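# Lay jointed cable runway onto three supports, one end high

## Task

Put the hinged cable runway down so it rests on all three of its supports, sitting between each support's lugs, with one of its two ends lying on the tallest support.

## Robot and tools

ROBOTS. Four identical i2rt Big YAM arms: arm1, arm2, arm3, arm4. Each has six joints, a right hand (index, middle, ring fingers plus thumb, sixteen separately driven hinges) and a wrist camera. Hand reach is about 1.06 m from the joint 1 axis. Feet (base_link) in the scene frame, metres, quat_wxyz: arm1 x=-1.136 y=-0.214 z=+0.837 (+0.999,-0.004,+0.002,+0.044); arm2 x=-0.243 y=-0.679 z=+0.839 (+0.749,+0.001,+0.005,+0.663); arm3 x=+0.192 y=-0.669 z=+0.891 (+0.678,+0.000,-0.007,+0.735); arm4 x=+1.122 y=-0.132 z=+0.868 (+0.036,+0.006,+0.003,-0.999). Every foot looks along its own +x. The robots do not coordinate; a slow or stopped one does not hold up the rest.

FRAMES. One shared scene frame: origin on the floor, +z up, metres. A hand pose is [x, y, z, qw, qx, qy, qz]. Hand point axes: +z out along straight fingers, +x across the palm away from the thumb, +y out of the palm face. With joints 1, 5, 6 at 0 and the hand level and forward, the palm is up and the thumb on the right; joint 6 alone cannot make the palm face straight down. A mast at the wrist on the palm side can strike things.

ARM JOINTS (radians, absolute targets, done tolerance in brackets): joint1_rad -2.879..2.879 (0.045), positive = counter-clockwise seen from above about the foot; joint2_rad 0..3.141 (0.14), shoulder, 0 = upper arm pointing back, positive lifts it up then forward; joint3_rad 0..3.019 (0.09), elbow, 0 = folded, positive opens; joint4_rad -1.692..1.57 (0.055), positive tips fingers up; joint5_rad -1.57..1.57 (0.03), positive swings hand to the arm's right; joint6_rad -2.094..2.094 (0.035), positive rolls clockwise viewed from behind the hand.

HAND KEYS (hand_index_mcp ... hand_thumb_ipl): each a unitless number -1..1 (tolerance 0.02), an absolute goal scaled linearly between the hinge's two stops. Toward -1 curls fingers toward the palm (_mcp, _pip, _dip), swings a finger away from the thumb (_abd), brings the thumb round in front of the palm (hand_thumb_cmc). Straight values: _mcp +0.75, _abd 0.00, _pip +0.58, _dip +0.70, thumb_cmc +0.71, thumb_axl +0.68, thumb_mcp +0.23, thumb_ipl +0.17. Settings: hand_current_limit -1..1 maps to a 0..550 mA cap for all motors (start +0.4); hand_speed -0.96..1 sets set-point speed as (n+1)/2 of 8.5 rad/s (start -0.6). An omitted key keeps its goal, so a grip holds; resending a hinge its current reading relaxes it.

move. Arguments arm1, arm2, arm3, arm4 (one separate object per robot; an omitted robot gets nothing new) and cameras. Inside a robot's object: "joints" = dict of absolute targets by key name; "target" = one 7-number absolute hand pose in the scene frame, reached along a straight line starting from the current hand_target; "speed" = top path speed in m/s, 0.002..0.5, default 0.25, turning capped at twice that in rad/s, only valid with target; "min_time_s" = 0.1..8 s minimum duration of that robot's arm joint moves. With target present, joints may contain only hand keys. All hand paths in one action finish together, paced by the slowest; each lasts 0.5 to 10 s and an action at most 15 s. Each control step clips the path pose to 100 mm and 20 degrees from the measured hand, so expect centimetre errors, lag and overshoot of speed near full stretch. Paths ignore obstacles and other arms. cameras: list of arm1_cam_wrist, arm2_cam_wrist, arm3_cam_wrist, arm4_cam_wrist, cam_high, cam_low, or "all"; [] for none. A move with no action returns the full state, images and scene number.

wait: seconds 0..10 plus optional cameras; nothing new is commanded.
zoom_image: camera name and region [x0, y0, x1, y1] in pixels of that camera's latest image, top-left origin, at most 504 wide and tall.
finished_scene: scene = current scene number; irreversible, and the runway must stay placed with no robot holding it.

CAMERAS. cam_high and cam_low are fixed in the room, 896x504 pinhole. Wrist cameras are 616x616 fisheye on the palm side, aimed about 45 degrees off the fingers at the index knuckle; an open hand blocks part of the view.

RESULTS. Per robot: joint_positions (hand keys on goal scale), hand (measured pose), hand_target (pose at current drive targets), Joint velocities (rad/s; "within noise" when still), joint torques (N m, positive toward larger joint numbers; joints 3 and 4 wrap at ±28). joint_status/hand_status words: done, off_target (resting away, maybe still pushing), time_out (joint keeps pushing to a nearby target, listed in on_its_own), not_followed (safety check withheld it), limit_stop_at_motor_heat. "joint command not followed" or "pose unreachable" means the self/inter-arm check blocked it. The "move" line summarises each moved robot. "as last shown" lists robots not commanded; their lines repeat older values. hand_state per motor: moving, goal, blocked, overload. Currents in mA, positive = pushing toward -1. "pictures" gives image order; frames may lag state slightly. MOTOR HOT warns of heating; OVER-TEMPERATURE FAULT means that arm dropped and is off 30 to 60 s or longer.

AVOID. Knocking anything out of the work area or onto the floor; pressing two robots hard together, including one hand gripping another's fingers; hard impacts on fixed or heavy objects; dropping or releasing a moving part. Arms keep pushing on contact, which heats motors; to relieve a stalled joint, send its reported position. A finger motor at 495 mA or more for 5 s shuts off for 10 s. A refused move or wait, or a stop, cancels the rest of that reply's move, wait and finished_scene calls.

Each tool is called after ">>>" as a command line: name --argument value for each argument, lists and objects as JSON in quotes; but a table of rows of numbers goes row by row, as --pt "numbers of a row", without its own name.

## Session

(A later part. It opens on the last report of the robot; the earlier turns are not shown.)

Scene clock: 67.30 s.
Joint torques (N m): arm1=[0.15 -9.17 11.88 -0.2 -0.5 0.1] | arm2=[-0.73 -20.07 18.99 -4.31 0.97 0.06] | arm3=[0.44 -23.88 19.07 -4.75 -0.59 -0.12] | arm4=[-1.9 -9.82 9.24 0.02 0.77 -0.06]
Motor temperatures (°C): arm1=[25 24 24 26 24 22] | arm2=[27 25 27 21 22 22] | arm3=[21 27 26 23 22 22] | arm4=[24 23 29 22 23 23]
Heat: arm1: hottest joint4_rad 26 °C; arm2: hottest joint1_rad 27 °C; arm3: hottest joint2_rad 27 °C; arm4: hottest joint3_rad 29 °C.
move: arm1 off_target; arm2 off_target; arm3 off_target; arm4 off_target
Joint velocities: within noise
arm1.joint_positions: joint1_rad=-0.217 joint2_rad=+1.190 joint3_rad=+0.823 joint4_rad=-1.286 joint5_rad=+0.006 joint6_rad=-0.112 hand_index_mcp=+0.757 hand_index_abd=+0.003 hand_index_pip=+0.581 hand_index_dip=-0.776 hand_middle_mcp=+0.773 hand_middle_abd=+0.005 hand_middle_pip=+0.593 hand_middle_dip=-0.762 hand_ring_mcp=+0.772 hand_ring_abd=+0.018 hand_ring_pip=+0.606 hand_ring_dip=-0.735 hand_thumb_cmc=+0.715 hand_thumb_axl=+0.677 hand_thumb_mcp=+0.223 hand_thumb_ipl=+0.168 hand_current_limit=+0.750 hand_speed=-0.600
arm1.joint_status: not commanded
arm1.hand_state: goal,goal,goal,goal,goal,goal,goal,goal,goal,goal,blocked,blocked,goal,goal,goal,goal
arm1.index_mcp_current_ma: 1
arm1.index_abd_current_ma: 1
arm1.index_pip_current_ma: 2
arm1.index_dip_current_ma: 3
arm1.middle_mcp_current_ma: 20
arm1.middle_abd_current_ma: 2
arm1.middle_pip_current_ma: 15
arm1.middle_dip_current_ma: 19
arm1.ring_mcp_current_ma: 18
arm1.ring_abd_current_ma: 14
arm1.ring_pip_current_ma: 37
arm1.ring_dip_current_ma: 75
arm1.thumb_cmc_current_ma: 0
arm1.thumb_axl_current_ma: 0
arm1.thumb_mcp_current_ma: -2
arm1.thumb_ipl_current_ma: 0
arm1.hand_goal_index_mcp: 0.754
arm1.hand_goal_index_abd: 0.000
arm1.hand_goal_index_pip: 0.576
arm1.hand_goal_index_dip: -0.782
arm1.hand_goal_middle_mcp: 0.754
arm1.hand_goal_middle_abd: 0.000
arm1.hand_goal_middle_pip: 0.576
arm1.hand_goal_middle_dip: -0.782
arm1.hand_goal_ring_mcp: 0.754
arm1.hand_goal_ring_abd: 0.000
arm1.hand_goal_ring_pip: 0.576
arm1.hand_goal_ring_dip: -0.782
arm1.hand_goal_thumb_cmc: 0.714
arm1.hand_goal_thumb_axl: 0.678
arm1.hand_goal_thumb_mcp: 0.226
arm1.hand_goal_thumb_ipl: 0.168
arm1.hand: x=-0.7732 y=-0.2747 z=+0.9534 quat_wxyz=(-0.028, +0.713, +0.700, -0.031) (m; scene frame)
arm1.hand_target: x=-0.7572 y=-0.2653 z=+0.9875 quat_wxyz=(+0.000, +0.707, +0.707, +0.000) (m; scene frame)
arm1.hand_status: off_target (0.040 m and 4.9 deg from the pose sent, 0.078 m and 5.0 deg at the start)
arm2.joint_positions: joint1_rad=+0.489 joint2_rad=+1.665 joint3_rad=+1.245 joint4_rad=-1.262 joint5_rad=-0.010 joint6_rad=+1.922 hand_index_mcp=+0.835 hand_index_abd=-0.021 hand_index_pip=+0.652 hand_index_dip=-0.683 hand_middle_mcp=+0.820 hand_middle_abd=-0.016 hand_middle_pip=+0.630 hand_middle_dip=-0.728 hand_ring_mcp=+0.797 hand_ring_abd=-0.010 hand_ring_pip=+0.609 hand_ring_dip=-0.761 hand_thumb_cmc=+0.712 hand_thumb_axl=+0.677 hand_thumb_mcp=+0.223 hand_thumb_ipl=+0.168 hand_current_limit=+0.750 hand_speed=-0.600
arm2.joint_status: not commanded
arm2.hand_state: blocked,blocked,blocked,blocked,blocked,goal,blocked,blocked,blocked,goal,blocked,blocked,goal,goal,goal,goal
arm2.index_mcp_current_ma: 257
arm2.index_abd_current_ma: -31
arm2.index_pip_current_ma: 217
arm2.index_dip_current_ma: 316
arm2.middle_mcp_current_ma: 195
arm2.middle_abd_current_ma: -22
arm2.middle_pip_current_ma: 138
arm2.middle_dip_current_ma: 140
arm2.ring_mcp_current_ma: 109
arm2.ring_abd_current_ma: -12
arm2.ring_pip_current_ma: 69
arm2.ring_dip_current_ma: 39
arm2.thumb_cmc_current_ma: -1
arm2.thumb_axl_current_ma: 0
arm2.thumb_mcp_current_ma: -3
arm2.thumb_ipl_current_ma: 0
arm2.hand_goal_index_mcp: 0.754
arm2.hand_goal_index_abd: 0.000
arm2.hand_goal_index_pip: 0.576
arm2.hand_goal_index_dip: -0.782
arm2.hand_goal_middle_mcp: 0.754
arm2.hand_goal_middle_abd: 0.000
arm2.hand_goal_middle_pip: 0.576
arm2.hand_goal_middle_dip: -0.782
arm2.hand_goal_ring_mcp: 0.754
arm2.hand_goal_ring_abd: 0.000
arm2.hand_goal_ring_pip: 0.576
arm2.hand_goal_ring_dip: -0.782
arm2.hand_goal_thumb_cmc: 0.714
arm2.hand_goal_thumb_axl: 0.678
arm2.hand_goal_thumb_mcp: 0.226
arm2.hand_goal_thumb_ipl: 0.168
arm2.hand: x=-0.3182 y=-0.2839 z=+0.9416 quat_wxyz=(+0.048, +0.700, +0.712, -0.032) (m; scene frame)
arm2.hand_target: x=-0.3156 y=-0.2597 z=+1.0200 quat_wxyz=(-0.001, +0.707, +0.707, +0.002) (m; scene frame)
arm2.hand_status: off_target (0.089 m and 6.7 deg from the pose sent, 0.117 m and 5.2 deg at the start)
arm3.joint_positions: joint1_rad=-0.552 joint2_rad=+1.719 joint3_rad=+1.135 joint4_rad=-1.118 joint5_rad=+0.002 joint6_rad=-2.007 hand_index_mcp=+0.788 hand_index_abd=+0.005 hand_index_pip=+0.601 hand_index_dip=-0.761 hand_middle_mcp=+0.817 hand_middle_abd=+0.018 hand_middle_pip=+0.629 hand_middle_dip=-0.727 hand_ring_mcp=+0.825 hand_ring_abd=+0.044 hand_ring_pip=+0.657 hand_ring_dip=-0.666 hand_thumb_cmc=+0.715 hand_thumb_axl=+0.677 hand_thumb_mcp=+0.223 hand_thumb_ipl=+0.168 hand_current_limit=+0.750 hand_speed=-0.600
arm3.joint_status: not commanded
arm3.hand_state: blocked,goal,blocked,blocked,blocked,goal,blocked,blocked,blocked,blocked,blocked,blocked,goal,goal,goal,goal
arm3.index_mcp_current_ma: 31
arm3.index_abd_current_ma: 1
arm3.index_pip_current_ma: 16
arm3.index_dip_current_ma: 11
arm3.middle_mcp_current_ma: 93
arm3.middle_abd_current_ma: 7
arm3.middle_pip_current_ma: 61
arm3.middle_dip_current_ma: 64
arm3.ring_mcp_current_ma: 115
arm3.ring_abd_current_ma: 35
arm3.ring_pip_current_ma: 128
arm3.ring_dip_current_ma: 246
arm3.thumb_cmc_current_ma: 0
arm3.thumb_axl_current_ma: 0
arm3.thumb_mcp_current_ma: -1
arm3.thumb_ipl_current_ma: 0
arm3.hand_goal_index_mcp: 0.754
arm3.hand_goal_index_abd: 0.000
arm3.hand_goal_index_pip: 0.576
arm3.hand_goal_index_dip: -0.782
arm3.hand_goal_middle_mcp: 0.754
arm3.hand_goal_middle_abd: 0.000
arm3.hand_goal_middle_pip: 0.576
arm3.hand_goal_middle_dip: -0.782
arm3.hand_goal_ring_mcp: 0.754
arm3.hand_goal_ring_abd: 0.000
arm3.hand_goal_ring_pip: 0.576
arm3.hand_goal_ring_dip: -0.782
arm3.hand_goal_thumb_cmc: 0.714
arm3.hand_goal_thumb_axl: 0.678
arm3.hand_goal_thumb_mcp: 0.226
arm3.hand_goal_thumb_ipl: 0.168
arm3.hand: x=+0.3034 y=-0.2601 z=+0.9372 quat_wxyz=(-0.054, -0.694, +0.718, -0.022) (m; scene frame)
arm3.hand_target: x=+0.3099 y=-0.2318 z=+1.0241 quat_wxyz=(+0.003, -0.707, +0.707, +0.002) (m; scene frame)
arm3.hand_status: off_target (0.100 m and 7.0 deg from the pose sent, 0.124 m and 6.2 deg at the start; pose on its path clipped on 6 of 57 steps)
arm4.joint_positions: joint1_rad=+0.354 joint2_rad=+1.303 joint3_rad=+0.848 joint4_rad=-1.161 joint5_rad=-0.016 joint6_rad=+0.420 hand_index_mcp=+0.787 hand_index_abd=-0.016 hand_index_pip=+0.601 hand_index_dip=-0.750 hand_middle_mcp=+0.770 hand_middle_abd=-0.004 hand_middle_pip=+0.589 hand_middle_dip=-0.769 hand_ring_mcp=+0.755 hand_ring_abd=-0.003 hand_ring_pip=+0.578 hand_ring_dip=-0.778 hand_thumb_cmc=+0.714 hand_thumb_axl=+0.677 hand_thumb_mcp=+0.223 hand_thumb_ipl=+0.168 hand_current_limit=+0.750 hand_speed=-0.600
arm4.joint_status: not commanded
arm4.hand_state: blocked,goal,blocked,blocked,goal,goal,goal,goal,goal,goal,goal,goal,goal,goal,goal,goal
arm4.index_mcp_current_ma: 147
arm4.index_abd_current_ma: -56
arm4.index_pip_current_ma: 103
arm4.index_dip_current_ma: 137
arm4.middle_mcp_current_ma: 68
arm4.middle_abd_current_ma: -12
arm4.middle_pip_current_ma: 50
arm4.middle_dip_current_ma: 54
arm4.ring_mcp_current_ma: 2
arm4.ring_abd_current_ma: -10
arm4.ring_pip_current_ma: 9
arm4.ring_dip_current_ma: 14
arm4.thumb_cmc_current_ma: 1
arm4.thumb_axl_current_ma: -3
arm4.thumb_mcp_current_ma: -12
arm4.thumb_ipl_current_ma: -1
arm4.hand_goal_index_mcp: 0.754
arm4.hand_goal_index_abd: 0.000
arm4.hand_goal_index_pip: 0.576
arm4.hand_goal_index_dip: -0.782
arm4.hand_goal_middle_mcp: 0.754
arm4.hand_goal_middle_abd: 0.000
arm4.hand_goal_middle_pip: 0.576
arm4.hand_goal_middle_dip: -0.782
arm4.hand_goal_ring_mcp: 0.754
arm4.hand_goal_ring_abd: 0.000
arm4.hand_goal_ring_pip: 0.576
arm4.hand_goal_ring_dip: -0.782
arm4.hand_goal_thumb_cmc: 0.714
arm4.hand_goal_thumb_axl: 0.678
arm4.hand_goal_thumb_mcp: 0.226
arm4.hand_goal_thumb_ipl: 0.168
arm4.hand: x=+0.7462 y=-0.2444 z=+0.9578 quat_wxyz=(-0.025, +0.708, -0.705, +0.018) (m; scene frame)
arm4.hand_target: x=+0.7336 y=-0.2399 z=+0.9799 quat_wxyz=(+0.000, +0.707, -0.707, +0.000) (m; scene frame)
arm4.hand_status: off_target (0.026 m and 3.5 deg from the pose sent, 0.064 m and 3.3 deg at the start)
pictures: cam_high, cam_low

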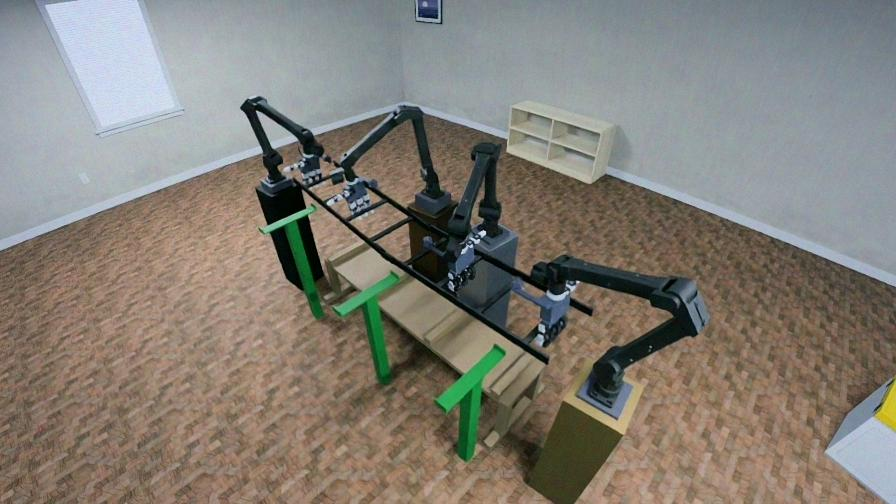

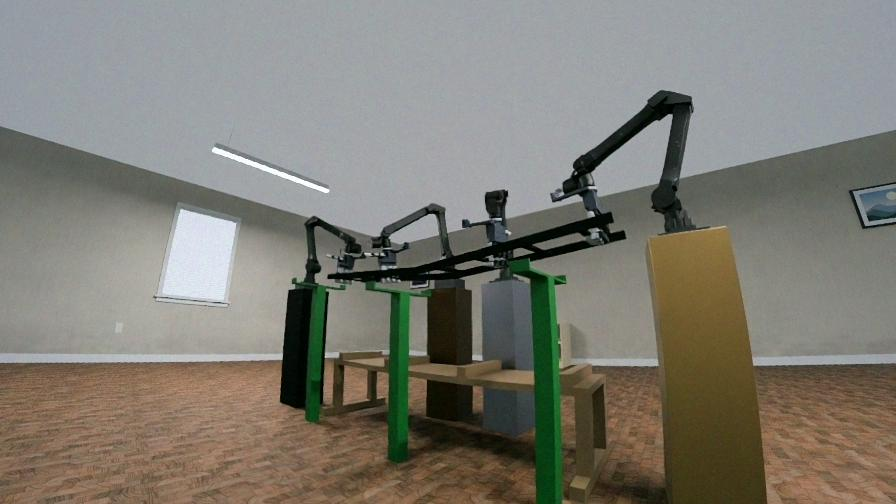

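>>> move --arm1 '{"target": [-0.756, -0.235, 0.990, 0, 0.7071, 0.7071, 0], "speed": 0.025}' --arm2 '{"joints": {"joint1_rad": 0.424, "joint2_rad": 1.681, "joint3_rad": 1.564, "joint4_rad": -1.414, "joint6_rad": 1.862}, "min_time_s": 1.6}' --arm3 '{"joints": {"joint1_rad": -0.475, "joint2_rad": 1.668, "joint3_rad": 1.430, "joint4_rad": -1.293, "joint6_rad": -1.930}, "min_time_s": 1.6}' --arm4 '{"target": [0.733, -0.210, 0.978, 0, 0.7071, -0.7071, 0], "speed": 0.025}' --cameras '["all"]'

Scene clock: 76.03 s.
Joint torques (N m): arm1=[-0.97 -8.88 12.01 -0.12 0.2 0.26] | arm2=[-1.9 -22.53 17.74 -3.26 1.42 -0.09] | arm3=[1.26 -28.16 17.84 -4.52 -1.16 0.2] | arm4=[-1.2 -8.76 8.96 0.16 0.12 -0.12]
Motor temperatures (°C): arm1=[25 24 25 26 24 22] | arm2=[27 26 31 21 23 22] | arm3=[21 27 28 23 22 22] | arm4=[24 23 29 22 23 23]
Heat: arm1: hottest joint4_rad 26 °C; arm2: hottest joint3_rad 31 °C; arm3: hottest joint3_rad 28 °C; arm4: hottest joint3_rad 29 °C.
move: arm1 off_target; arm2 time_out; arm3 time_out; arm4 off_target
Joint velocities: within noise
arm1.joint_positions: joint1_rad=-0.099 joint2_rad=+1.181 joint3_rad=+0.823 joint4_rad=-1.295 joint5_rad=-0.011 joint6_rad=-0.025 hand_index_mcp=+0.755 hand_index_abd=+0.003 hand_index_pip=+0.579 hand_index_dip=-0.778 hand_middle_mcp=+0.767 hand_middle_abd=+0.002 hand_middle_pip=+0.590 hand_middle_dip=-0.770 hand_ring_mcp=+0.784 hand_ring_abd=-0.010 hand_ring_pip=+0.612 hand_ring_dip=-0.735 hand_thumb_cmc=+0.715 hand_thumb_axl=+0.677 hand_thumb_mcp=+0.223 hand_thumb_ipl=+0.168 hand_current_limit=+0.750 hand_speed=-0.600
arm1.joint_status: not commanded
arm1.hand_state: goal,goal,goal,goal,goal,goal,goal,goal,blocked,goal,blocked,blocked,goal,goal,goal,goal
arm1.index_mcp_current_ma: 0
arm1.index_abd_current_ma: 1
arm1.index_pip_current_ma: 1
arm1.index_dip_current_ma: 1
arm1.middle_mcp_current_ma: 10
arm1.middle_abd_current_ma: 0
arm1.middle_pip_current_ma: 11
arm1.middle_dip_current_ma: 9
arm1.ring_mcp_current_ma: 40
arm1.ring_abd_current_ma: -6
arm1.ring_pip_current_ma: 49
arm1.ring_dip_current_ma: 75
arm1.thumb_cmc_current_ma: 0
arm1.thumb_axl_current_ma: 0
arm1.thumb_mcp_current_ma: -2
arm1.thumb_ipl_current_ma: 0
arm1.hand_goal_index_mcp: 0.754
arm1.hand_goal_index_abd: 0.000
arm1.hand_goal_index_pip: 0.576
arm1.hand_goal_index_dip: -0.782
arm1.hand_goal_middle_mcp: 0.754
arm1.hand_goal_middle_abd: 0.000
arm1.hand_goal_middle_pip: 0.576
arm1.hand_goal_middle_dip: -0.782
arm1.hand_goal_ring_mcp: 0.754
arm1.hand_goal_ring_abd: 0.000
arm1.hand_goal_ring_pip: 0.576
arm1.hand_goal_ring_dip: -0.782
arm1.hand_goal_thumb_cmc: 0.714
arm1.hand_goal_thumb_axl: 0.678
arm1.hand_goal_thumb_mcp: 0.226
arm1.hand_goal_thumb_ipl: 0.168
arm1.hand: x=-0.7723 y=-0.2362 z=+0.9554 quat_wxyz=(-0.031, +0.702, +0.711, -0.028) (m; scene frame)
arm1.hand_target: x=-0.7572 y=-0.2350 z=+0.9896 quat_wxyz=(+0.000, +0.707, +0.707, +0.001) (m; scene frame)
arm1.hand_status: off_target (0.038 m and 4.9 deg from the pose sent, 0.057 m and 4.9 deg at the start)
arm2.joint_positions: joint1_rad=+0.455 joint2_rad=+1.774 joint3_rad=+1.410 joint4_rad=-1.345 joint5_rad=-0.020 joint6_rad=+1.879 hand_index_mcp=+0.836 hand_index_abd=-0.021 hand_index_pip=+0.654 hand_index_dip=-0.683 hand_middle_mcp=+0.820 hand_middle_abd=-0.015 hand_middle_pip=+0.630 hand_middle_dip=-0.733 hand_ring_mcp=+0.792 hand_ring_abd=-0.005 hand_ring_pip=+0.604 hand_ring_dip=-0.766 hand_thumb_cmc=+0.712 hand_thumb_axl=+0.677 hand_thumb_mcp=+0.223 hand_thumb_ipl=+0.168 hand_current_limit=+0.750 hand_speed=-0.600
arm2.joint_status: joint3_rad time_out (moved +0.165 of +0.319); joint4_rad time_out (moved -0.084 of -0.152); the others done
arm2.hand_state: blocked,blocked,blocked,blocked,blocked,goal,blocked,blocked,blocked,goal,blocked,goal,goal,goal,goal,goal
arm2.index_mcp_current_ma: 262
arm2.index_abd_current_ma: -31
arm2.index_pip_current_ma: 227
arm2.index_dip_current_ma: 318
arm2.middle_mcp_current_ma: 195
arm2.middle_abd_current_ma: -20
arm2.middle_pip_current_ma: 138
arm2.middle_dip_current_ma: 123
arm2.ring_mcp_current_ma: 92
arm2.ring_abd_current_ma: -5
arm2.ring_pip_current_ma: 55
arm2.ring_dip_current_ma: 27
arm2.thumb_cmc_current_ma: -1
arm2.thumb_axl_current_ma: 0
arm2.thumb_mcp_current_ma: -3
arm2.thumb_ipl_current_ma: 0
arm2.hand_goal_index_mcp: 0.754
arm2.hand_goal_index_abd: 0.000
arm2.hand_goal_index_pip: 0.576
arm2.hand_goal_index_dip: -0.782
arm2.hand_goal_middle_mcp: 0.754
arm2.hand_goal_middle_abd: 0.000
arm2.hand_goal_middle_pip: 0.576
arm2.hand_goal_middle_dip: -0.782
arm2.hand_goal_ring_mcp: 0.754
arm2.hand_goal_ring_abd: 0.000
arm2.hand_goal_ring_pip: 0.576
arm2.hand_goal_ring_dip: -0.782
arm2.hand_goal_thumb_cmc: 0.714
arm2.hand_goal_thumb_axl: 0.678
arm2.hand_goal_thumb_mcp: 0.226
arm2.hand_goal_thumb_ipl: 0.168
arm2.on_its_own: joint3_rad reads +1.410 and still pushes toward +1.523 since a time_out; joint4_rad reads -1.345 and still pushes toward -1.414 since a time_out; joint5_rad reads -0.020 and still pushes toward +0.012 since a time_out
arm2.hand: x=-0.3188 y=-0.2393 z=+0.9490 quat_wxyz=(+0.056, +0.696, +0.714, -0.045) (m; scene frame)
arm2.hand_target: x=-0.3049 y=-0.2145 z=+1.0296 quat_wxyz=(+0.002, +0.703, +0.711, +0.000) (m; scene frame)
arm2.hand_status: not commanded
arm3.joint_positions: joint1_rad=-0.499 joint2_rad=+1.798 joint3_rad=+1.273 joint4_rad=-1.190 joint5_rad=+0.015 joint6_rad=-1.943 hand_index_mcp=+0.788 hand_index_abd=+0.005 hand_index_pip=+0.601 hand_index_dip=-0.760 hand_middle_mcp=+0.818 hand_middle_abd=+0.018 hand_middle_pip=+0.629 hand_middle_dip=-0.727 hand_ring_mcp=+0.827 hand_ring_abd=+0.044 hand_ring_pip=+0.658 hand_ring_dip=-0.666 hand_thumb_cmc=+0.715 hand_thumb_axl=+0.677 hand_thumb_mcp=+0.223 hand_thumb_ipl=+0.168 hand_current_limit=+0.750 hand_speed=-0.600
arm3.joint_status: joint3_rad time_out (moved +0.138 of +0.295); joint4_rad time_out (moved -0.071 of -0.175); the others done
arm3.hand_state: blocked,goal,blocked,blocked,blocked,goal,blocked,blocked,blocked,blocked,blocked,blocked,goal,goal,goal,goal
arm3.index_mcp_current_ma: 31
arm3.index_abd_current_ma: 1
arm3.index_pip_current_ma: 16
arm3.index_dip_current_ma: 12
arm3.middle_mcp_current_ma: 94
arm3.middle_abd_current_ma: 7
arm3.middle_pip_current_ma: 61
arm3.middle_dip_current_ma: 64
arm3.ring_mcp_current_ma: 119
arm3.ring_abd_current_ma: 35
arm3.ring_pip_current_ma: 132
arm3.ring_dip_current_ma: 247
arm3.thumb_cmc_current_ma: 0
arm3.thumb_axl_current_ma: 0
arm3.thumb_mcp_current_ma: -1
arm3.thumb_ipl_current_ma: 0
arm3.hand_goal_index_mcp: 0.754
arm3.hand_goal_index_abd: 0.000
arm3.hand_goal_index_pip: 0.576
arm3.hand_goal_index_dip: -0.782
arm3.hand_goal_middle_mcp: 0.754
arm3.hand_goal_middle_abd: 0.000
arm3.hand_goal_middle_pip: 0.576
arm3.hand_goal_middle_dip: -0.782
arm3.hand_goal_ring_mcp: 0.754
arm3.hand_goal_ring_abd: 0.000
arm3.hand_goal_ring_pip: 0.576
arm3.hand_goal_ring_dip: -0.782
arm3.hand_goal_thumb_cmc: 0.714
arm3.hand_goal_thumb_axl: 0.678
arm3.hand_goal_thumb_mcp: 0.226
arm3.hand_goal_thumb_ipl: 0.168
arm3.on_its_own: joint3_rad reads +1.273 and still pushes toward +1.386 since a time_out; joint4_rad reads -1.190 and still pushes toward -1.293 since a time_out
arm3.hand: x=+0.3001 y=-0.2164 z=+0.9444 quat_wxyz=(-0.056, -0.689, +0.721, -0.034) (m; scene frame)
arm3.hand_target: x=+0.2942 y=-0.1908 z=+1.0444 quat_wxyz=(+0.004, -0.695, +0.719, +0.002) (m; scene frame)
arm3.hand_status: not commanded
arm4.joint_positions: joint1_rad=+0.254 joint2_rad=+1.268 joint3_rad=+0.824 joint4_rad=-1.161 joint5_rad=-0.002 joint6_rad=+0.339 hand_index_mcp=+0.787 hand_index_abd=+0.005 hand_index_pip=+0.601 hand_index_dip=-0.750 hand_middle_mcp=+0.755 hand_middle_abd=-0.003 hand_middle_pip=+0.581 hand_middle_dip=-0.776 hand_ring_mcp=+0.754 hand_ring_abd=-0.003 hand_ring_pip=+0.578 hand_ring_dip=-0.778 hand_thumb_cmc=+0.714 hand_thumb_axl=+0.677 hand_thumb_mcp=+0.223 hand_thumb_ipl=+0.168 hand_current_limit=+0.750 hand_speed=-0.600
arm4.joint_status: not commanded
arm4.hand_state: blocked,goal,blocked,blocked,goal,goal,goal,goal,goal,goal,goal,goal,goal,goal,goal,goal
arm4.index_mcp_current_ma: 150
arm4.index_abd_current_ma: 16
arm4.index_pip_current_ma: 103
arm4.index_dip_current_ma: 137
arm4.middle_mcp_current_ma: 3
arm4.middle_abd_current_ma: -8
arm4.middle_pip_current_ma: 17
arm4.middle_dip_current_ma: 24
arm4.ring_mcp_current_ma: 1
arm4.ring_abd_current_ma: -10
arm4.ring_pip_current_ma: 8
arm4.ring_dip_current_ma: 14
arm4.thumb_cmc_current_ma: 1
arm4.thumb_axl_current_ma: -3
arm4.thumb_mcp_current_ma: -12
arm4.thumb_ipl_current_ma: -1
arm4.hand_goal_index_mcp: 0.754
arm4.hand_goal_index_abd: 0.000
arm4.hand_goal_index_pip: 0.576
arm4.hand_goal_index_dip: -0.782
arm4.hand_goal_middle_mcp: 0.754
arm4.hand_goal_middle_abd: 0.000
arm4.hand_goal_middle_pip: 0.576
arm4.hand_goal_middle_dip: -0.782
arm4.hand_goal_ring_mcp: 0.754
arm4.hand_goal_ring_abd: 0.000
arm4.hand_goal_ring_pip: 0.576
arm4.hand_goal_ring_dip: -0.782
arm4.hand_goal_thumb_cmc: 0.714
arm4.hand_goal_thumb_axl: 0.678
arm4.hand_goal_thumb_mcp: 0.226
arm4.hand_goal_thumb_ipl: 0.168
arm4.hand: x=+0.7424 y=-0.2083 z=+0.9613 quat_wxyz=(-0.022, +0.702, -0.711, +0.011) (m; scene frame)
arm4.hand_target: x=+0.7333 y=-0.2099 z=+0.9780 quat_wxyz=(+0.000, +0.707, -0.707, +0.000) (m; scene frame)
arm4.hand_status: off_target (0.019 m and 2.9 deg from the pose sent, 0.042 m and 3.5 deg at the start)
pictures: arm1_cam_wrist, arm2_cam_wrist, arm3_cam_wrist, arm4_cam_wrist, cam_high, cam_low
camera_calibration:
arm1_cam_wrist: T_world_to_cam=[[0.583047, -0.81139, -0.041262, 0.332773], [-0.489231, -0.391191, 0.779502, -1.26696], [-0.648621, -0.434299, -0.62504, 0.116574], [0, 0, 0, 1]] pos_world=[-0.738244, -0.174984, 1.07419]
arm2_cam_wrist: T_world_to_cam=[[0.623658, -0.765537, 0.158126, -0.102646], [-0.599916, -0.339048, 0.724671, -0.998412], [-0.50115, -0.546809, -0.670708, 0.473308], [0, 0, 0, 1]] pos_world=[-0.297749, -0.158279, 1.0572]
arm3_cam_wrist: T_world_to_cam=[[-0.576094, 0.812672, -0.0876391, 0.466493], [0.597717, 0.491978, 0.633002, -0.714493], [0.55754, 0.312285, -0.769173, 0.755592], [0, 0, 0, 1]] pos_world=[0.274536, -0.263551, 1.07434]
arm4_cam_wrist: T_world_to_cam=[[-0.630314, 0.774792, -0.0490064, 0.714589], [0.484936, 0.442232, 0.754498, -1.0365], [0.606251, 0.451806, -0.65447, 0.397518], [0, 0, 0, 1]] pos_world=[0.712056, -0.274886, 1.07722]

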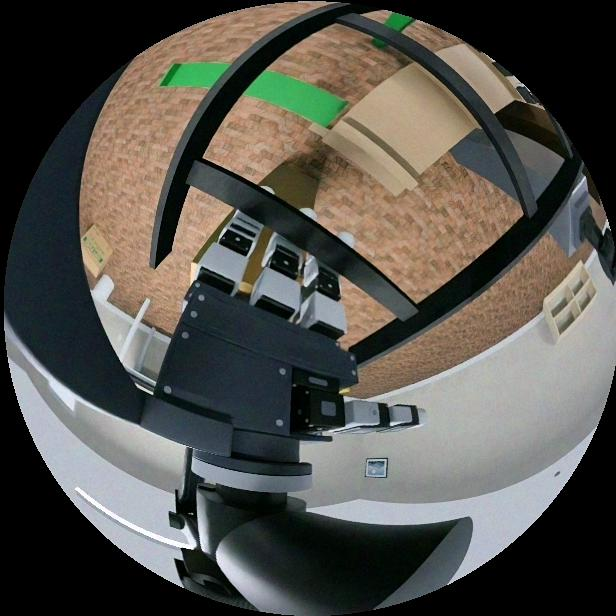

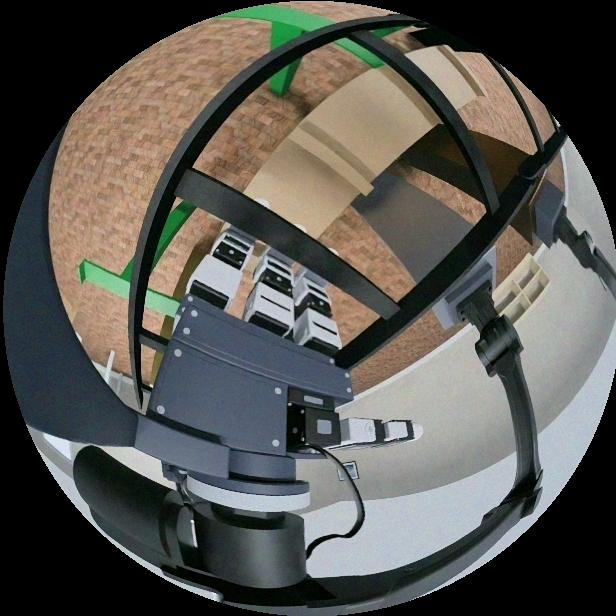

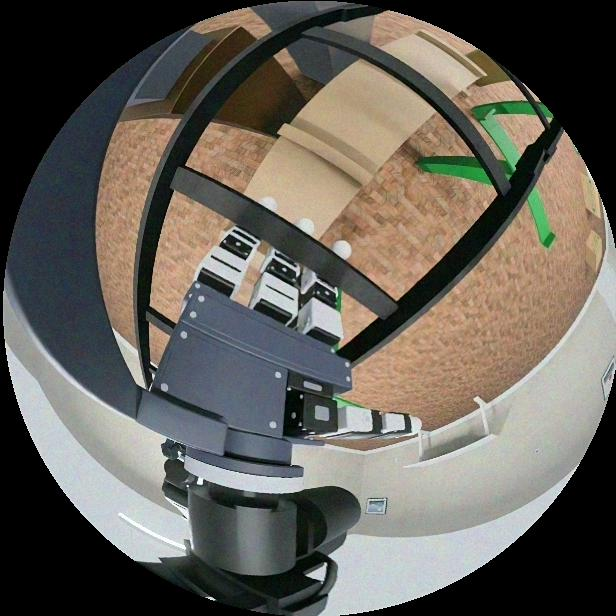

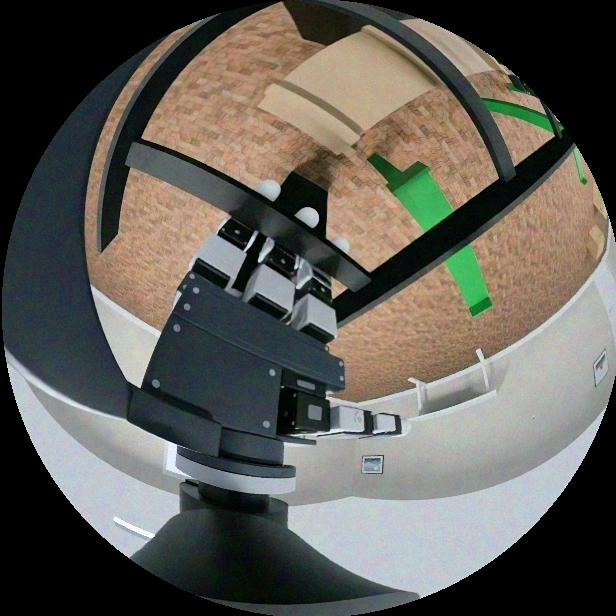

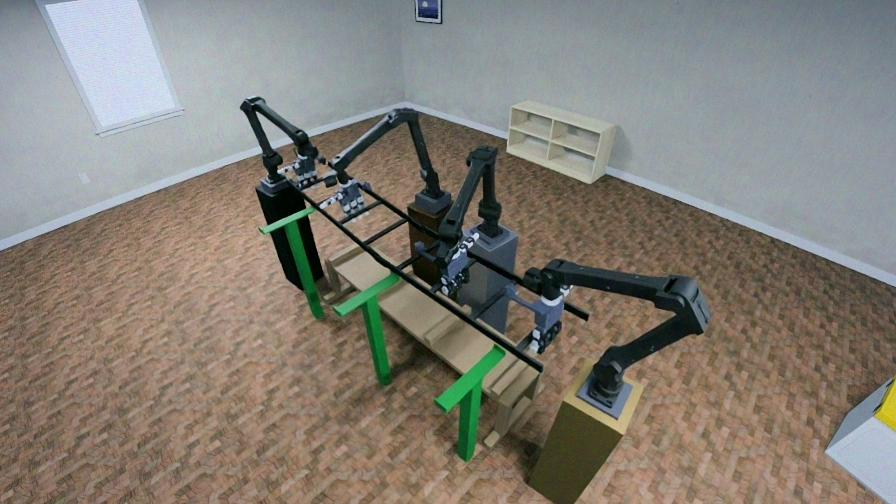

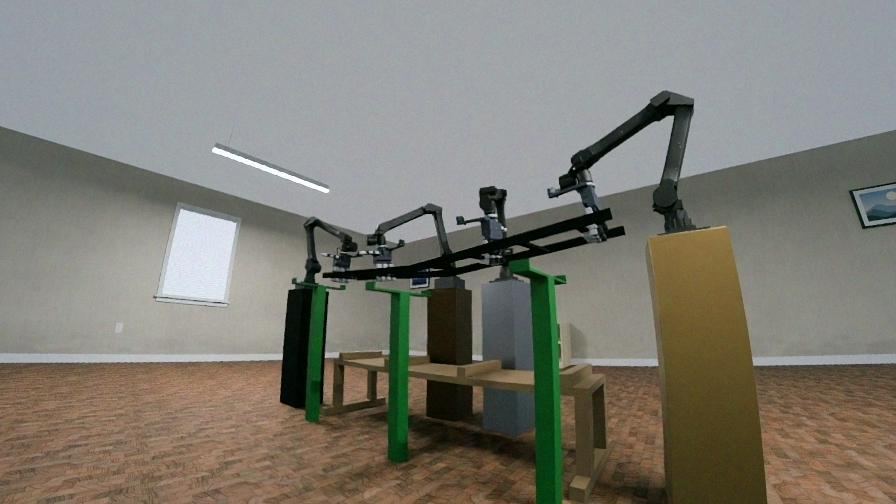

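>>> move --arm1 '{"target": [-0.756, -0.160, 0.992, 0, 0.7071, 0.7071, 0], "speed": 0.04}' --arm2 '{"joints": {"joint1_rad": 0.387, "joint2_rad": 1.846, "joint3_rad": 1.794, "joint4_rad": -1.470, "joint6_rad": 1.825}, "min_time_s": 2.2}' --arm3 '{"joints": {"joint1_rad": -0.421, "joint2_rad": 1.826, "joint3_rad": 1.682, "joint4_rad": -1.382, "joint6_rad": -1.876}, "min_time_s": 2.2}' --arm4 '{"target": [0.735, -0.120, 0.978, 0, 0.7071, -0.7071, 0], "speed": 0.04}' --cameras '["all"]'

Scene clock: 84.40 s.
Joint torques (N m): arm1=[-0.56 -7.18 14.17 -0.28 0.32 0.24] | arm2=[-1.85 -25.76 17.92 -2.91 1.46 -0.04] | arm3=[0.5 -33.08 18.14 -4.7 -0.97 0.12] | arm4=[-1.32 -8.06 8.47 -0.13 -0.02 -0.1]
Motor temperatures (°C): arm1=[25 24 27 26 24 22] | arm2=[27 26 33 21 23 22] | arm3=[21 28 31 23 22 22] | arm4=[24 23 29 22 23 23]
Heat: arm1: hottest joint3_rad 27 °C; arm2: hottest joint3_rad 33 °C; arm3: hottest joint3_rad 31 °C; arm4: hottest joint3_rad 29 °C.
move: arm1 off_target; arm2 time_out; arm3 time_out; arm4 off_target
Joint velocities: within noise
arm1.joint_positions: joint1_rad=+0.146 joint2_rad=+1.180 joint3_rad=+0.823 joint4_rad=-1.291 joint5_rad=-0.013 joint6_rad=+0.227 hand_index_mcp=+0.755 hand_index_abd=+0.003 hand_index_pip=+0.579 hand_index_dip=-0.778 hand_middle_mcp=+0.754 hand_middle_abd=+0.000 hand_middle_pip=+0.590 hand_middle_dip=-0.752 hand_ring_mcp=+0.776 hand_ring_abd=-0.012 hand_ring_pip=+0.612 hand_ring_dip=-0.733 hand_thumb_cmc=+0.715 hand_thumb_axl=+0.677 hand_thumb_mcp=+0.223 hand_thumb_ipl=+0.168 hand_current_limit=+0.750 hand_speed=-0.600
arm1.joint_status: not commanded
arm1.hand_state: goal,goal,goal,goal,goal,goal,goal,blocked,blocked,goal,blocked,blocked,goal,goal,goal,goal
arm1.index_mcp_current_ma: 0
arm1.index_abd_current_ma: 1
arm1.index_pip_current_ma: 1
arm1.index_dip_current_ma: 1
arm1.middle_mcp_current_ma: 0
arm1.middle_abd_current_ma: 0
arm1.middle_pip_current_ma: 11
arm1.middle_dip_current_ma: 37
arm1.ring_mcp_current_ma: 24
arm1.ring_abd_current_ma: -6
arm1.ring_pip_current_ma: 49
arm1.ring_dip_current_ma: 80
arm1.thumb_cmc_current_ma: 0
arm1.thumb_axl_current_ma: 0
arm1.thumb_mcp_current_ma: -2
arm1.thumb_ipl_current_ma: 0
arm1.hand_goal_index_mcp: 0.754
arm1.hand_goal_index_abd: 0.000
arm1.hand_goal_index_pip: 0.576
arm1.hand_goal_index_dip: -0.782
arm1.hand_goal_middle_mcp: 0.754
arm1.hand_goal_middle_abd: 0.000
arm1.hand_goal_middle_pip: 0.576
arm1.hand_goal_middle_dip: -0.782
arm1.hand_goal_ring_mcp: 0.754
arm1.hand_goal_ring_abd: 0.000
arm1.hand_goal_ring_pip: 0.576
arm1.hand_goal_ring_dip: -0.782
arm1.hand_goal_thumb_cmc: 0.714
arm1.hand_goal_thumb_axl: 0.678
arm1.hand_goal_thumb_mcp: 0.226
arm1.hand_goal_thumb_ipl: 0.168
arm1.hand: x=-0.7795 y=-0.1688 z=+0.9556 quat_wxyz=(-0.024, +0.705, +0.708, -0.034) (m; scene frame)
arm1.hand_target: x=-0.7579 y=-0.1604 z=+0.9919 quat_wxyz=(-0.001, +0.707, +0.707, +0.001) (m; scene frame)
arm1.hand_status: off_target (0.044 m and 4.7 deg from the pose sent, 0.086 m and 4.9 deg at the start)
arm2.joint_positions: joint1_rad=+0.417 joint2_rad=+1.947 joint3_rad=+1.645 joint4_rad=-1.410 joint5_rad=-0.021 joint6_rad=+1.835 hand_index_mcp=+0.837 hand_index_abd=-0.018 hand_index_pip=+0.654 hand_index_dip=-0.683 hand_middle_mcp=+0.820 hand_middle_abd=-0.013 hand_middle_pip=+0.630 hand_middle_dip=-0.737 hand_ring_mcp=+0.788 hand_ring_abd=-0.005 hand_ring_pip=+0.601 hand_ring_dip=-0.767 hand_thumb_cmc=+0.712 hand_thumb_axl=+0.677 hand_thumb_mcp=+0.223 hand_thumb_ipl=+0.168 hand_current_limit=+0.750 hand_speed=-0.600
arm2.joint_status: joint3_rad time_out (moved +0.235 of +0.384); joint4_rad time_out (moved -0.065 of -0.125); the others done
arm2.hand_state: blocked,goal,blocked,blocked,blocked,goal,blocked,blocked,blocked,goal,blocked,goal,goal,goal,goal,goal
arm2.index_mcp_current_ma: 269
arm2.index_abd_current_ma: -26
arm2.index_pip_current_ma: 227
arm2.index_dip_current_ma: 318
arm2.middle_mcp_current_ma: 195
arm2.middle_abd_current_ma: -16
arm2.middle_pip_current_ma: 138
arm2.middle_dip_current_ma: 107
arm2.ring_mcp_current_ma: 78
arm2.ring_abd_current_ma: -4
arm2.ring_pip_current_ma: 47
arm2.ring_dip_current_ma: 24
arm2.thumb_cmc_current_ma: -1
arm2.thumb_axl_current_ma: 0
arm2.thumb_mcp_current_ma: -3
arm2.thumb_ipl_current_ma: 0
arm2.hand_goal_index_mcp: 0.754
arm2.hand_goal_index_abd: 0.000
arm2.hand_goal_index_pip: 0.576
arm2.hand_goal_index_dip: -0.782
arm2.hand_goal_middle_mcp: 0.754
arm2.hand_goal_middle_abd: 0.000
arm2.hand_goal_middle_pip: 0.576
arm2.hand_goal_middle_dip: -0.782
arm2.hand_goal_ring_mcp: 0.754
arm2.hand_goal_ring_abd: 0.000
arm2.hand_goal_ring_pip: 0.576
arm2.hand_goal_ring_dip: -0.782
arm2.hand_goal_thumb_cmc: 0.714
arm2.hand_goal_thumb_axl: 0.678
arm2.hand_goal_thumb_mcp: 0.226
arm2.hand_goal_thumb_ipl: 0.168
arm2.on_its_own: joint3_rad reads +1.645 and still pushes toward +1.758 since a time_out; joint4_rad reads -1.410 and still pushes toward -1.470 since a time_out; joint5_rad reads -0.021 and still pushes toward +0.012 since a time_out
arm2.hand: x=-0.3208 y=-0.1696 z=+0.9405 quat_wxyz=(+0.056, +0.694, +0.716, -0.048) (m; scene frame)
arm2.hand_target: x=-0.3043 y=-0.1458 z=+1.0321 quat_wxyz=(-0.003, +0.703, +0.711, +0.003) (m; scene frame)
arm2.hand_status: not commanded
arm3.joint_positions: joint1_rad=-0.434 joint2_rad=+1.976 joint3_rad=+1.525 joint4_rad=-1.275 joint5_rad=+0.011 joint6_rad=-1.881 hand_index_mcp=+0.785 hand_index_abd=+0.003 hand_index_pip=+0.595 hand_index_dip=-0.760 hand_middle_mcp=+0.819 hand_middle_abd=+0.018 hand_middle_pip=+0.629 hand_middle_dip=-0.727 hand_ring_mcp=+0.830 hand_ring_abd=+0.045 hand_ring_pip=+0.661 hand_ring_dip=-0.665 hand_thumb_cmc=+0.715 hand_thumb_axl=+0.677 hand_thumb_mcp=+0.223 hand_thumb_ipl=+0.168 hand_current_limit=+0.750 hand_speed=-0.600
arm3.joint_status: joint2_rad time_out (moved +0.178 of +0.028); joint3_rad time_out (moved +0.252 of +0.409); joint4_rad time_out (moved -0.085 of -0.192); the others done
arm3.hand_state: blocked,goal,goal,blocked,blocked,goal,blocked,blocked,blocked,blocked,blocked,blocked,goal,goal,goal,goal
arm3.index_mcp_current_ma: 25
arm3.index_abd_current_ma: 0
arm3.index_pip_current_ma: 10
arm3.index_dip_current_ma: 13
arm3.middle_mcp_current_ma: 97
arm3.middle_abd_current_ma: 7
arm3.middle_pip_current_ma: 61
arm3.middle_dip_current_ma: 64
arm3.ring_mcp_current_ma: 126
arm3.ring_abd_current_ma: 36
arm3.ring_pip_current_ma: 140
arm3.ring_dip_current_ma: 249
arm3.thumb_cmc_current_ma: 0
arm3.thumb_axl_current_ma: 0
arm3.thumb_mcp_current_ma: -1
arm3.thumb_ipl_current_ma: 0
arm3.hand_goal_index_mcp: 0.754
arm3.hand_goal_index_abd: 0.000
arm3.hand_goal_index_pip: 0.576
arm3.hand_goal_index_dip: -0.782
arm3.hand_goal_middle_mcp: 0.754
arm3.hand_goal_middle_abd: 0.000
arm3.hand_goal_middle_pip: 0.576
arm3.hand_goal_middle_dip: -0.782
arm3.hand_goal_ring_mcp: 0.754
arm3.hand_goal_ring_abd: 0.000
arm3.hand_goal_ring_pip: 0.576
arm3.hand_goal_ring_dip: -0.782
arm3.hand_goal_thumb_cmc: 0.714
arm3.hand_goal_thumb_axl: 0.678
arm3.hand_goal_thumb_mcp: 0.226
arm3.hand_goal_thumb_ipl: 0.168
arm3.on_its_own: joint2_rad reads +1.976 and still pushes toward +1.826 since a time_out; joint3_rad reads +1.525 and still pushes toward +1.638 since a time_out; joint4_rad reads -1.275 and still pushes toward -1.382 since a time_out
arm3.hand: x=+0.2959 y=-0.1385 z=+0.9380 quat_wxyz=(-0.060, -0.690, +0.720, -0.039) (m; scene frame)
arm3.hand_target: x=+0.2912 y=-0.1187 z=+1.0589 quat_wxyz=(+0.006, -0.695, +0.719, +0.003) (m; scene frame)
arm3.hand_status: not commanded
arm4.joint_positions: joint1_rad=-0.031 joint2_rad=+1.220 joint3_rad=+0.790 joint4_rad=-1.161 joint5_rad=-0.002 joint6_rad=+0.049 hand_index_mcp=+0.775 hand_index_abd=+0.006 hand_index_pip=+0.601 hand_index_dip=-0.750 hand_middle_mcp=+0.752 hand_middle_abd=-0.002 hand_middle_pip=+0.581 hand_middle_dip=-0.767 hand_ring_mcp=+0.754 hand_ring_abd=-0.003 hand_ring_pip=+0.578 hand_ring_dip=-0.778 hand_thumb_cmc=+0.714 hand_thumb_axl=+0.677 hand_thumb_mcp=+0.223 hand_thumb_ipl=+0.168 hand_current_limit=+0.750 hand_speed=-0.600
arm4.joint_status: not commanded
arm4.hand_state: blocked,goal,blocked,blocked,goal,goal,goal,goal,goal,goal,goal,goal,goal,goal,goal,goal
arm4.index_mcp_current_ma: 89
arm4.index_abd_current_ma: 18
arm4.index_pip_current_ma: 103
arm4.index_dip_current_ma: 134
arm4.middle_mcp_current_ma: -6
arm4.middle_abd_current_ma: -6
arm4.middle_pip_current_ma: 19
arm4.middle_dip_current_ma: 58
arm4.ring_mcp_current_ma: 1
arm4.ring_abd_current_ma: -10
arm4.ring_pip_current_ma: 8
arm4.ring_dip_current_ma: 14
arm4.thumb_cmc_current_ma: 1
arm4.thumb_axl_current_ma: -3
arm4.thumb_mcp_current_ma: -12
arm4.thumb_ipl_current_ma: -1
arm4.hand_goal_index_mcp: 0.754
arm4.hand_goal_index_abd: 0.000
arm4.hand_goal_index_pip: 0.576
arm4.hand_goal_index_dip: -0.782
arm4.hand_goal_middle_mcp: 0.754
arm4.hand_goal_middle_abd: 0.000
arm4.hand_goal_middle_pip: 0.576
arm4.hand_goal_middle_dip: -0.782
arm4.hand_goal_ring_mcp: 0.754
arm4.hand_goal_ring_abd: 0.000
arm4.hand_goal_ring_pip: 0.576
arm4.hand_goal_ring_dip: -0.782
arm4.hand_goal_thumb_cmc: 0.714
arm4.hand_goal_thumb_axl: 0.678
arm4.hand_goal_thumb_mcp: 0.226
arm4.hand_goal_thumb_ipl: 0.168
arm4.hand: x=+0.7385 y=-0.1216 z=+0.9649 quat_wxyz=(-0.013, +0.704, -0.710, +0.010) (m; scene frame)
arm4.hand_target: x=+0.7350 y=-0.1200 z=+0.9780 quat_wxyz=(+0.000, +0.707, -0.707, +0.000) (m; scene frame)
arm4.hand_status: off_target (0.014 m and 1.9 deg from the pose sent, 0.090 m and 2.9 deg at the start)
pictures: arm1_cam_wrist, arm2_cam_wrist, arm3_cam_wrist, arm4_cam_wrist, cam_high, cam_low
camera_calibration:
arm1_cam_wrist: T_world_to_cam=[[0.578199, -0.815514, -0.0249663, 0.371576], [-0.493963, -0.374246, 0.784819, -1.25014], [-0.649374, -0.441449, -0.619223, 0.134009], [0, 0, 0, 1]] pos_world=[-0.745346, -0.105676, 1.07339]
arm2_cam_wrist: T_world_to_cam=[[0.628544, -0.761566, 0.157953, -0.0443493], [-0.594027, -0.338955, 0.729549, -0.972428], [-0.502061, -0.552382, -0.665439, 0.498411], [0, 0, 0, 1]] pos_world=[-0.29954, -0.0880715, 1.0481]
arm3_cam_wrist: T_world_to_cam=[[-0.578182, 0.810075, -0.0973858, 0.409538], [0.59592, 0.500798, 0.627759, -0.739613], [0.557302, 0.304924, -0.772292, 0.730656], [0, 0, 0, 1]] pos_world=[0.270341, -0.184154, 1.06846]
arm4_cam_wrist: T_world_to_cam=[[-0.634355, 0.771497, -0.0488474, 0.647611], [0.493047, 0.452451, 0.743097, -1.06939], [0.595398, 0.447303, -0.667399, 0.383006], [0, 0, 0, 1]] pos_world=[0.710035, -0.187101, 1.08192]

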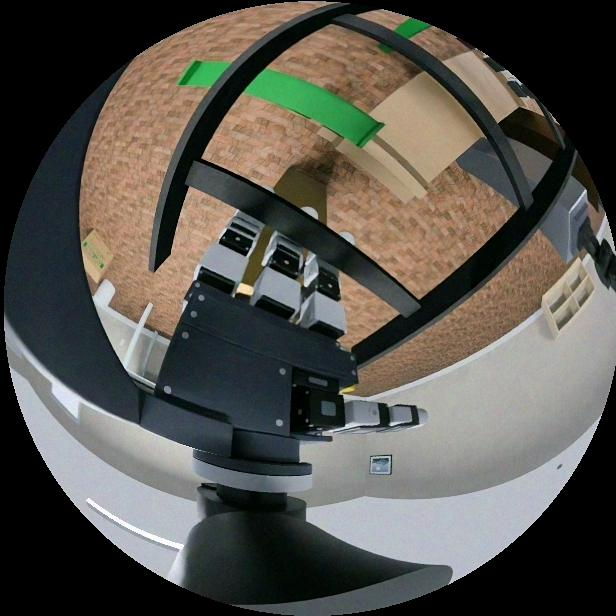

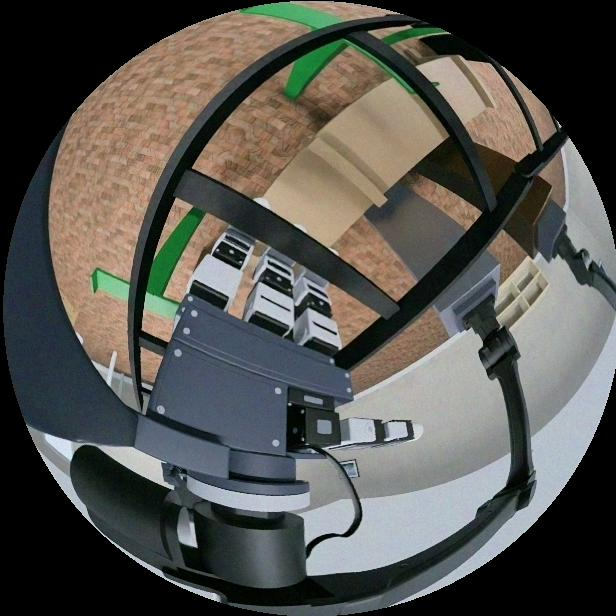

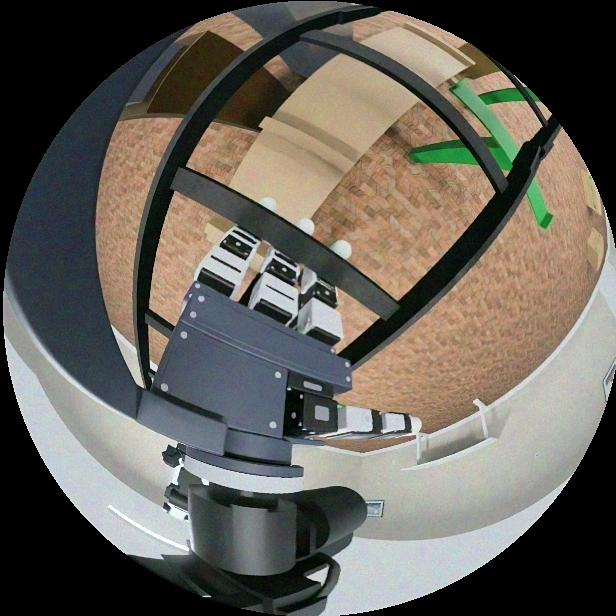

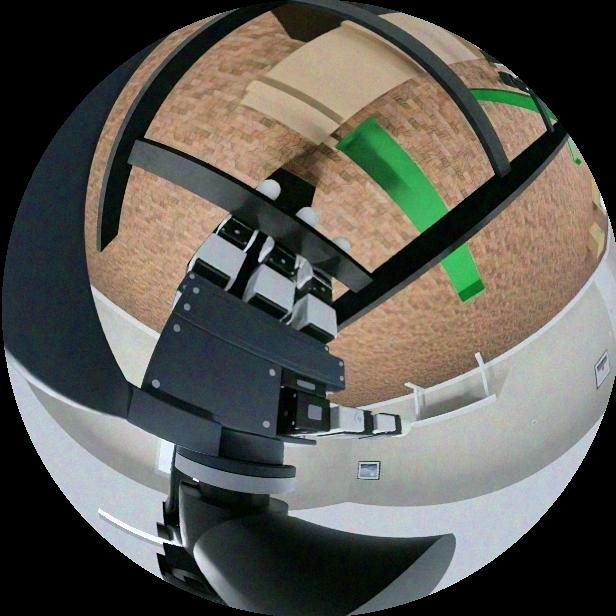

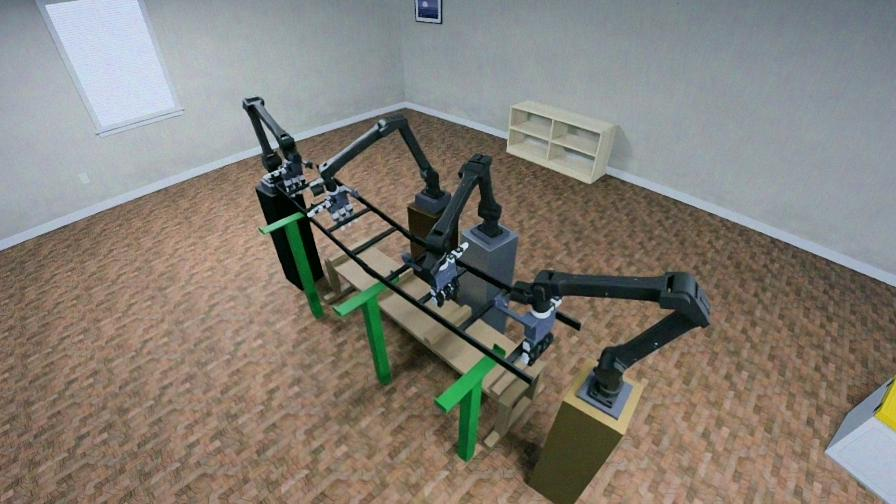

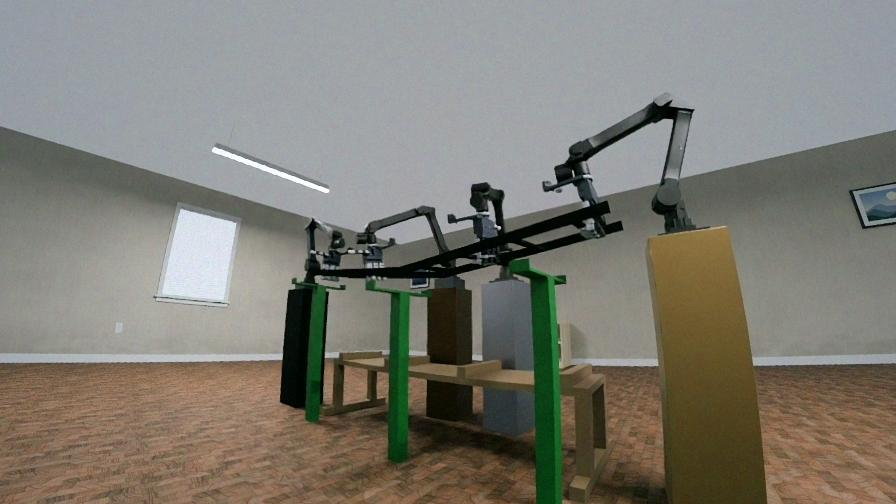

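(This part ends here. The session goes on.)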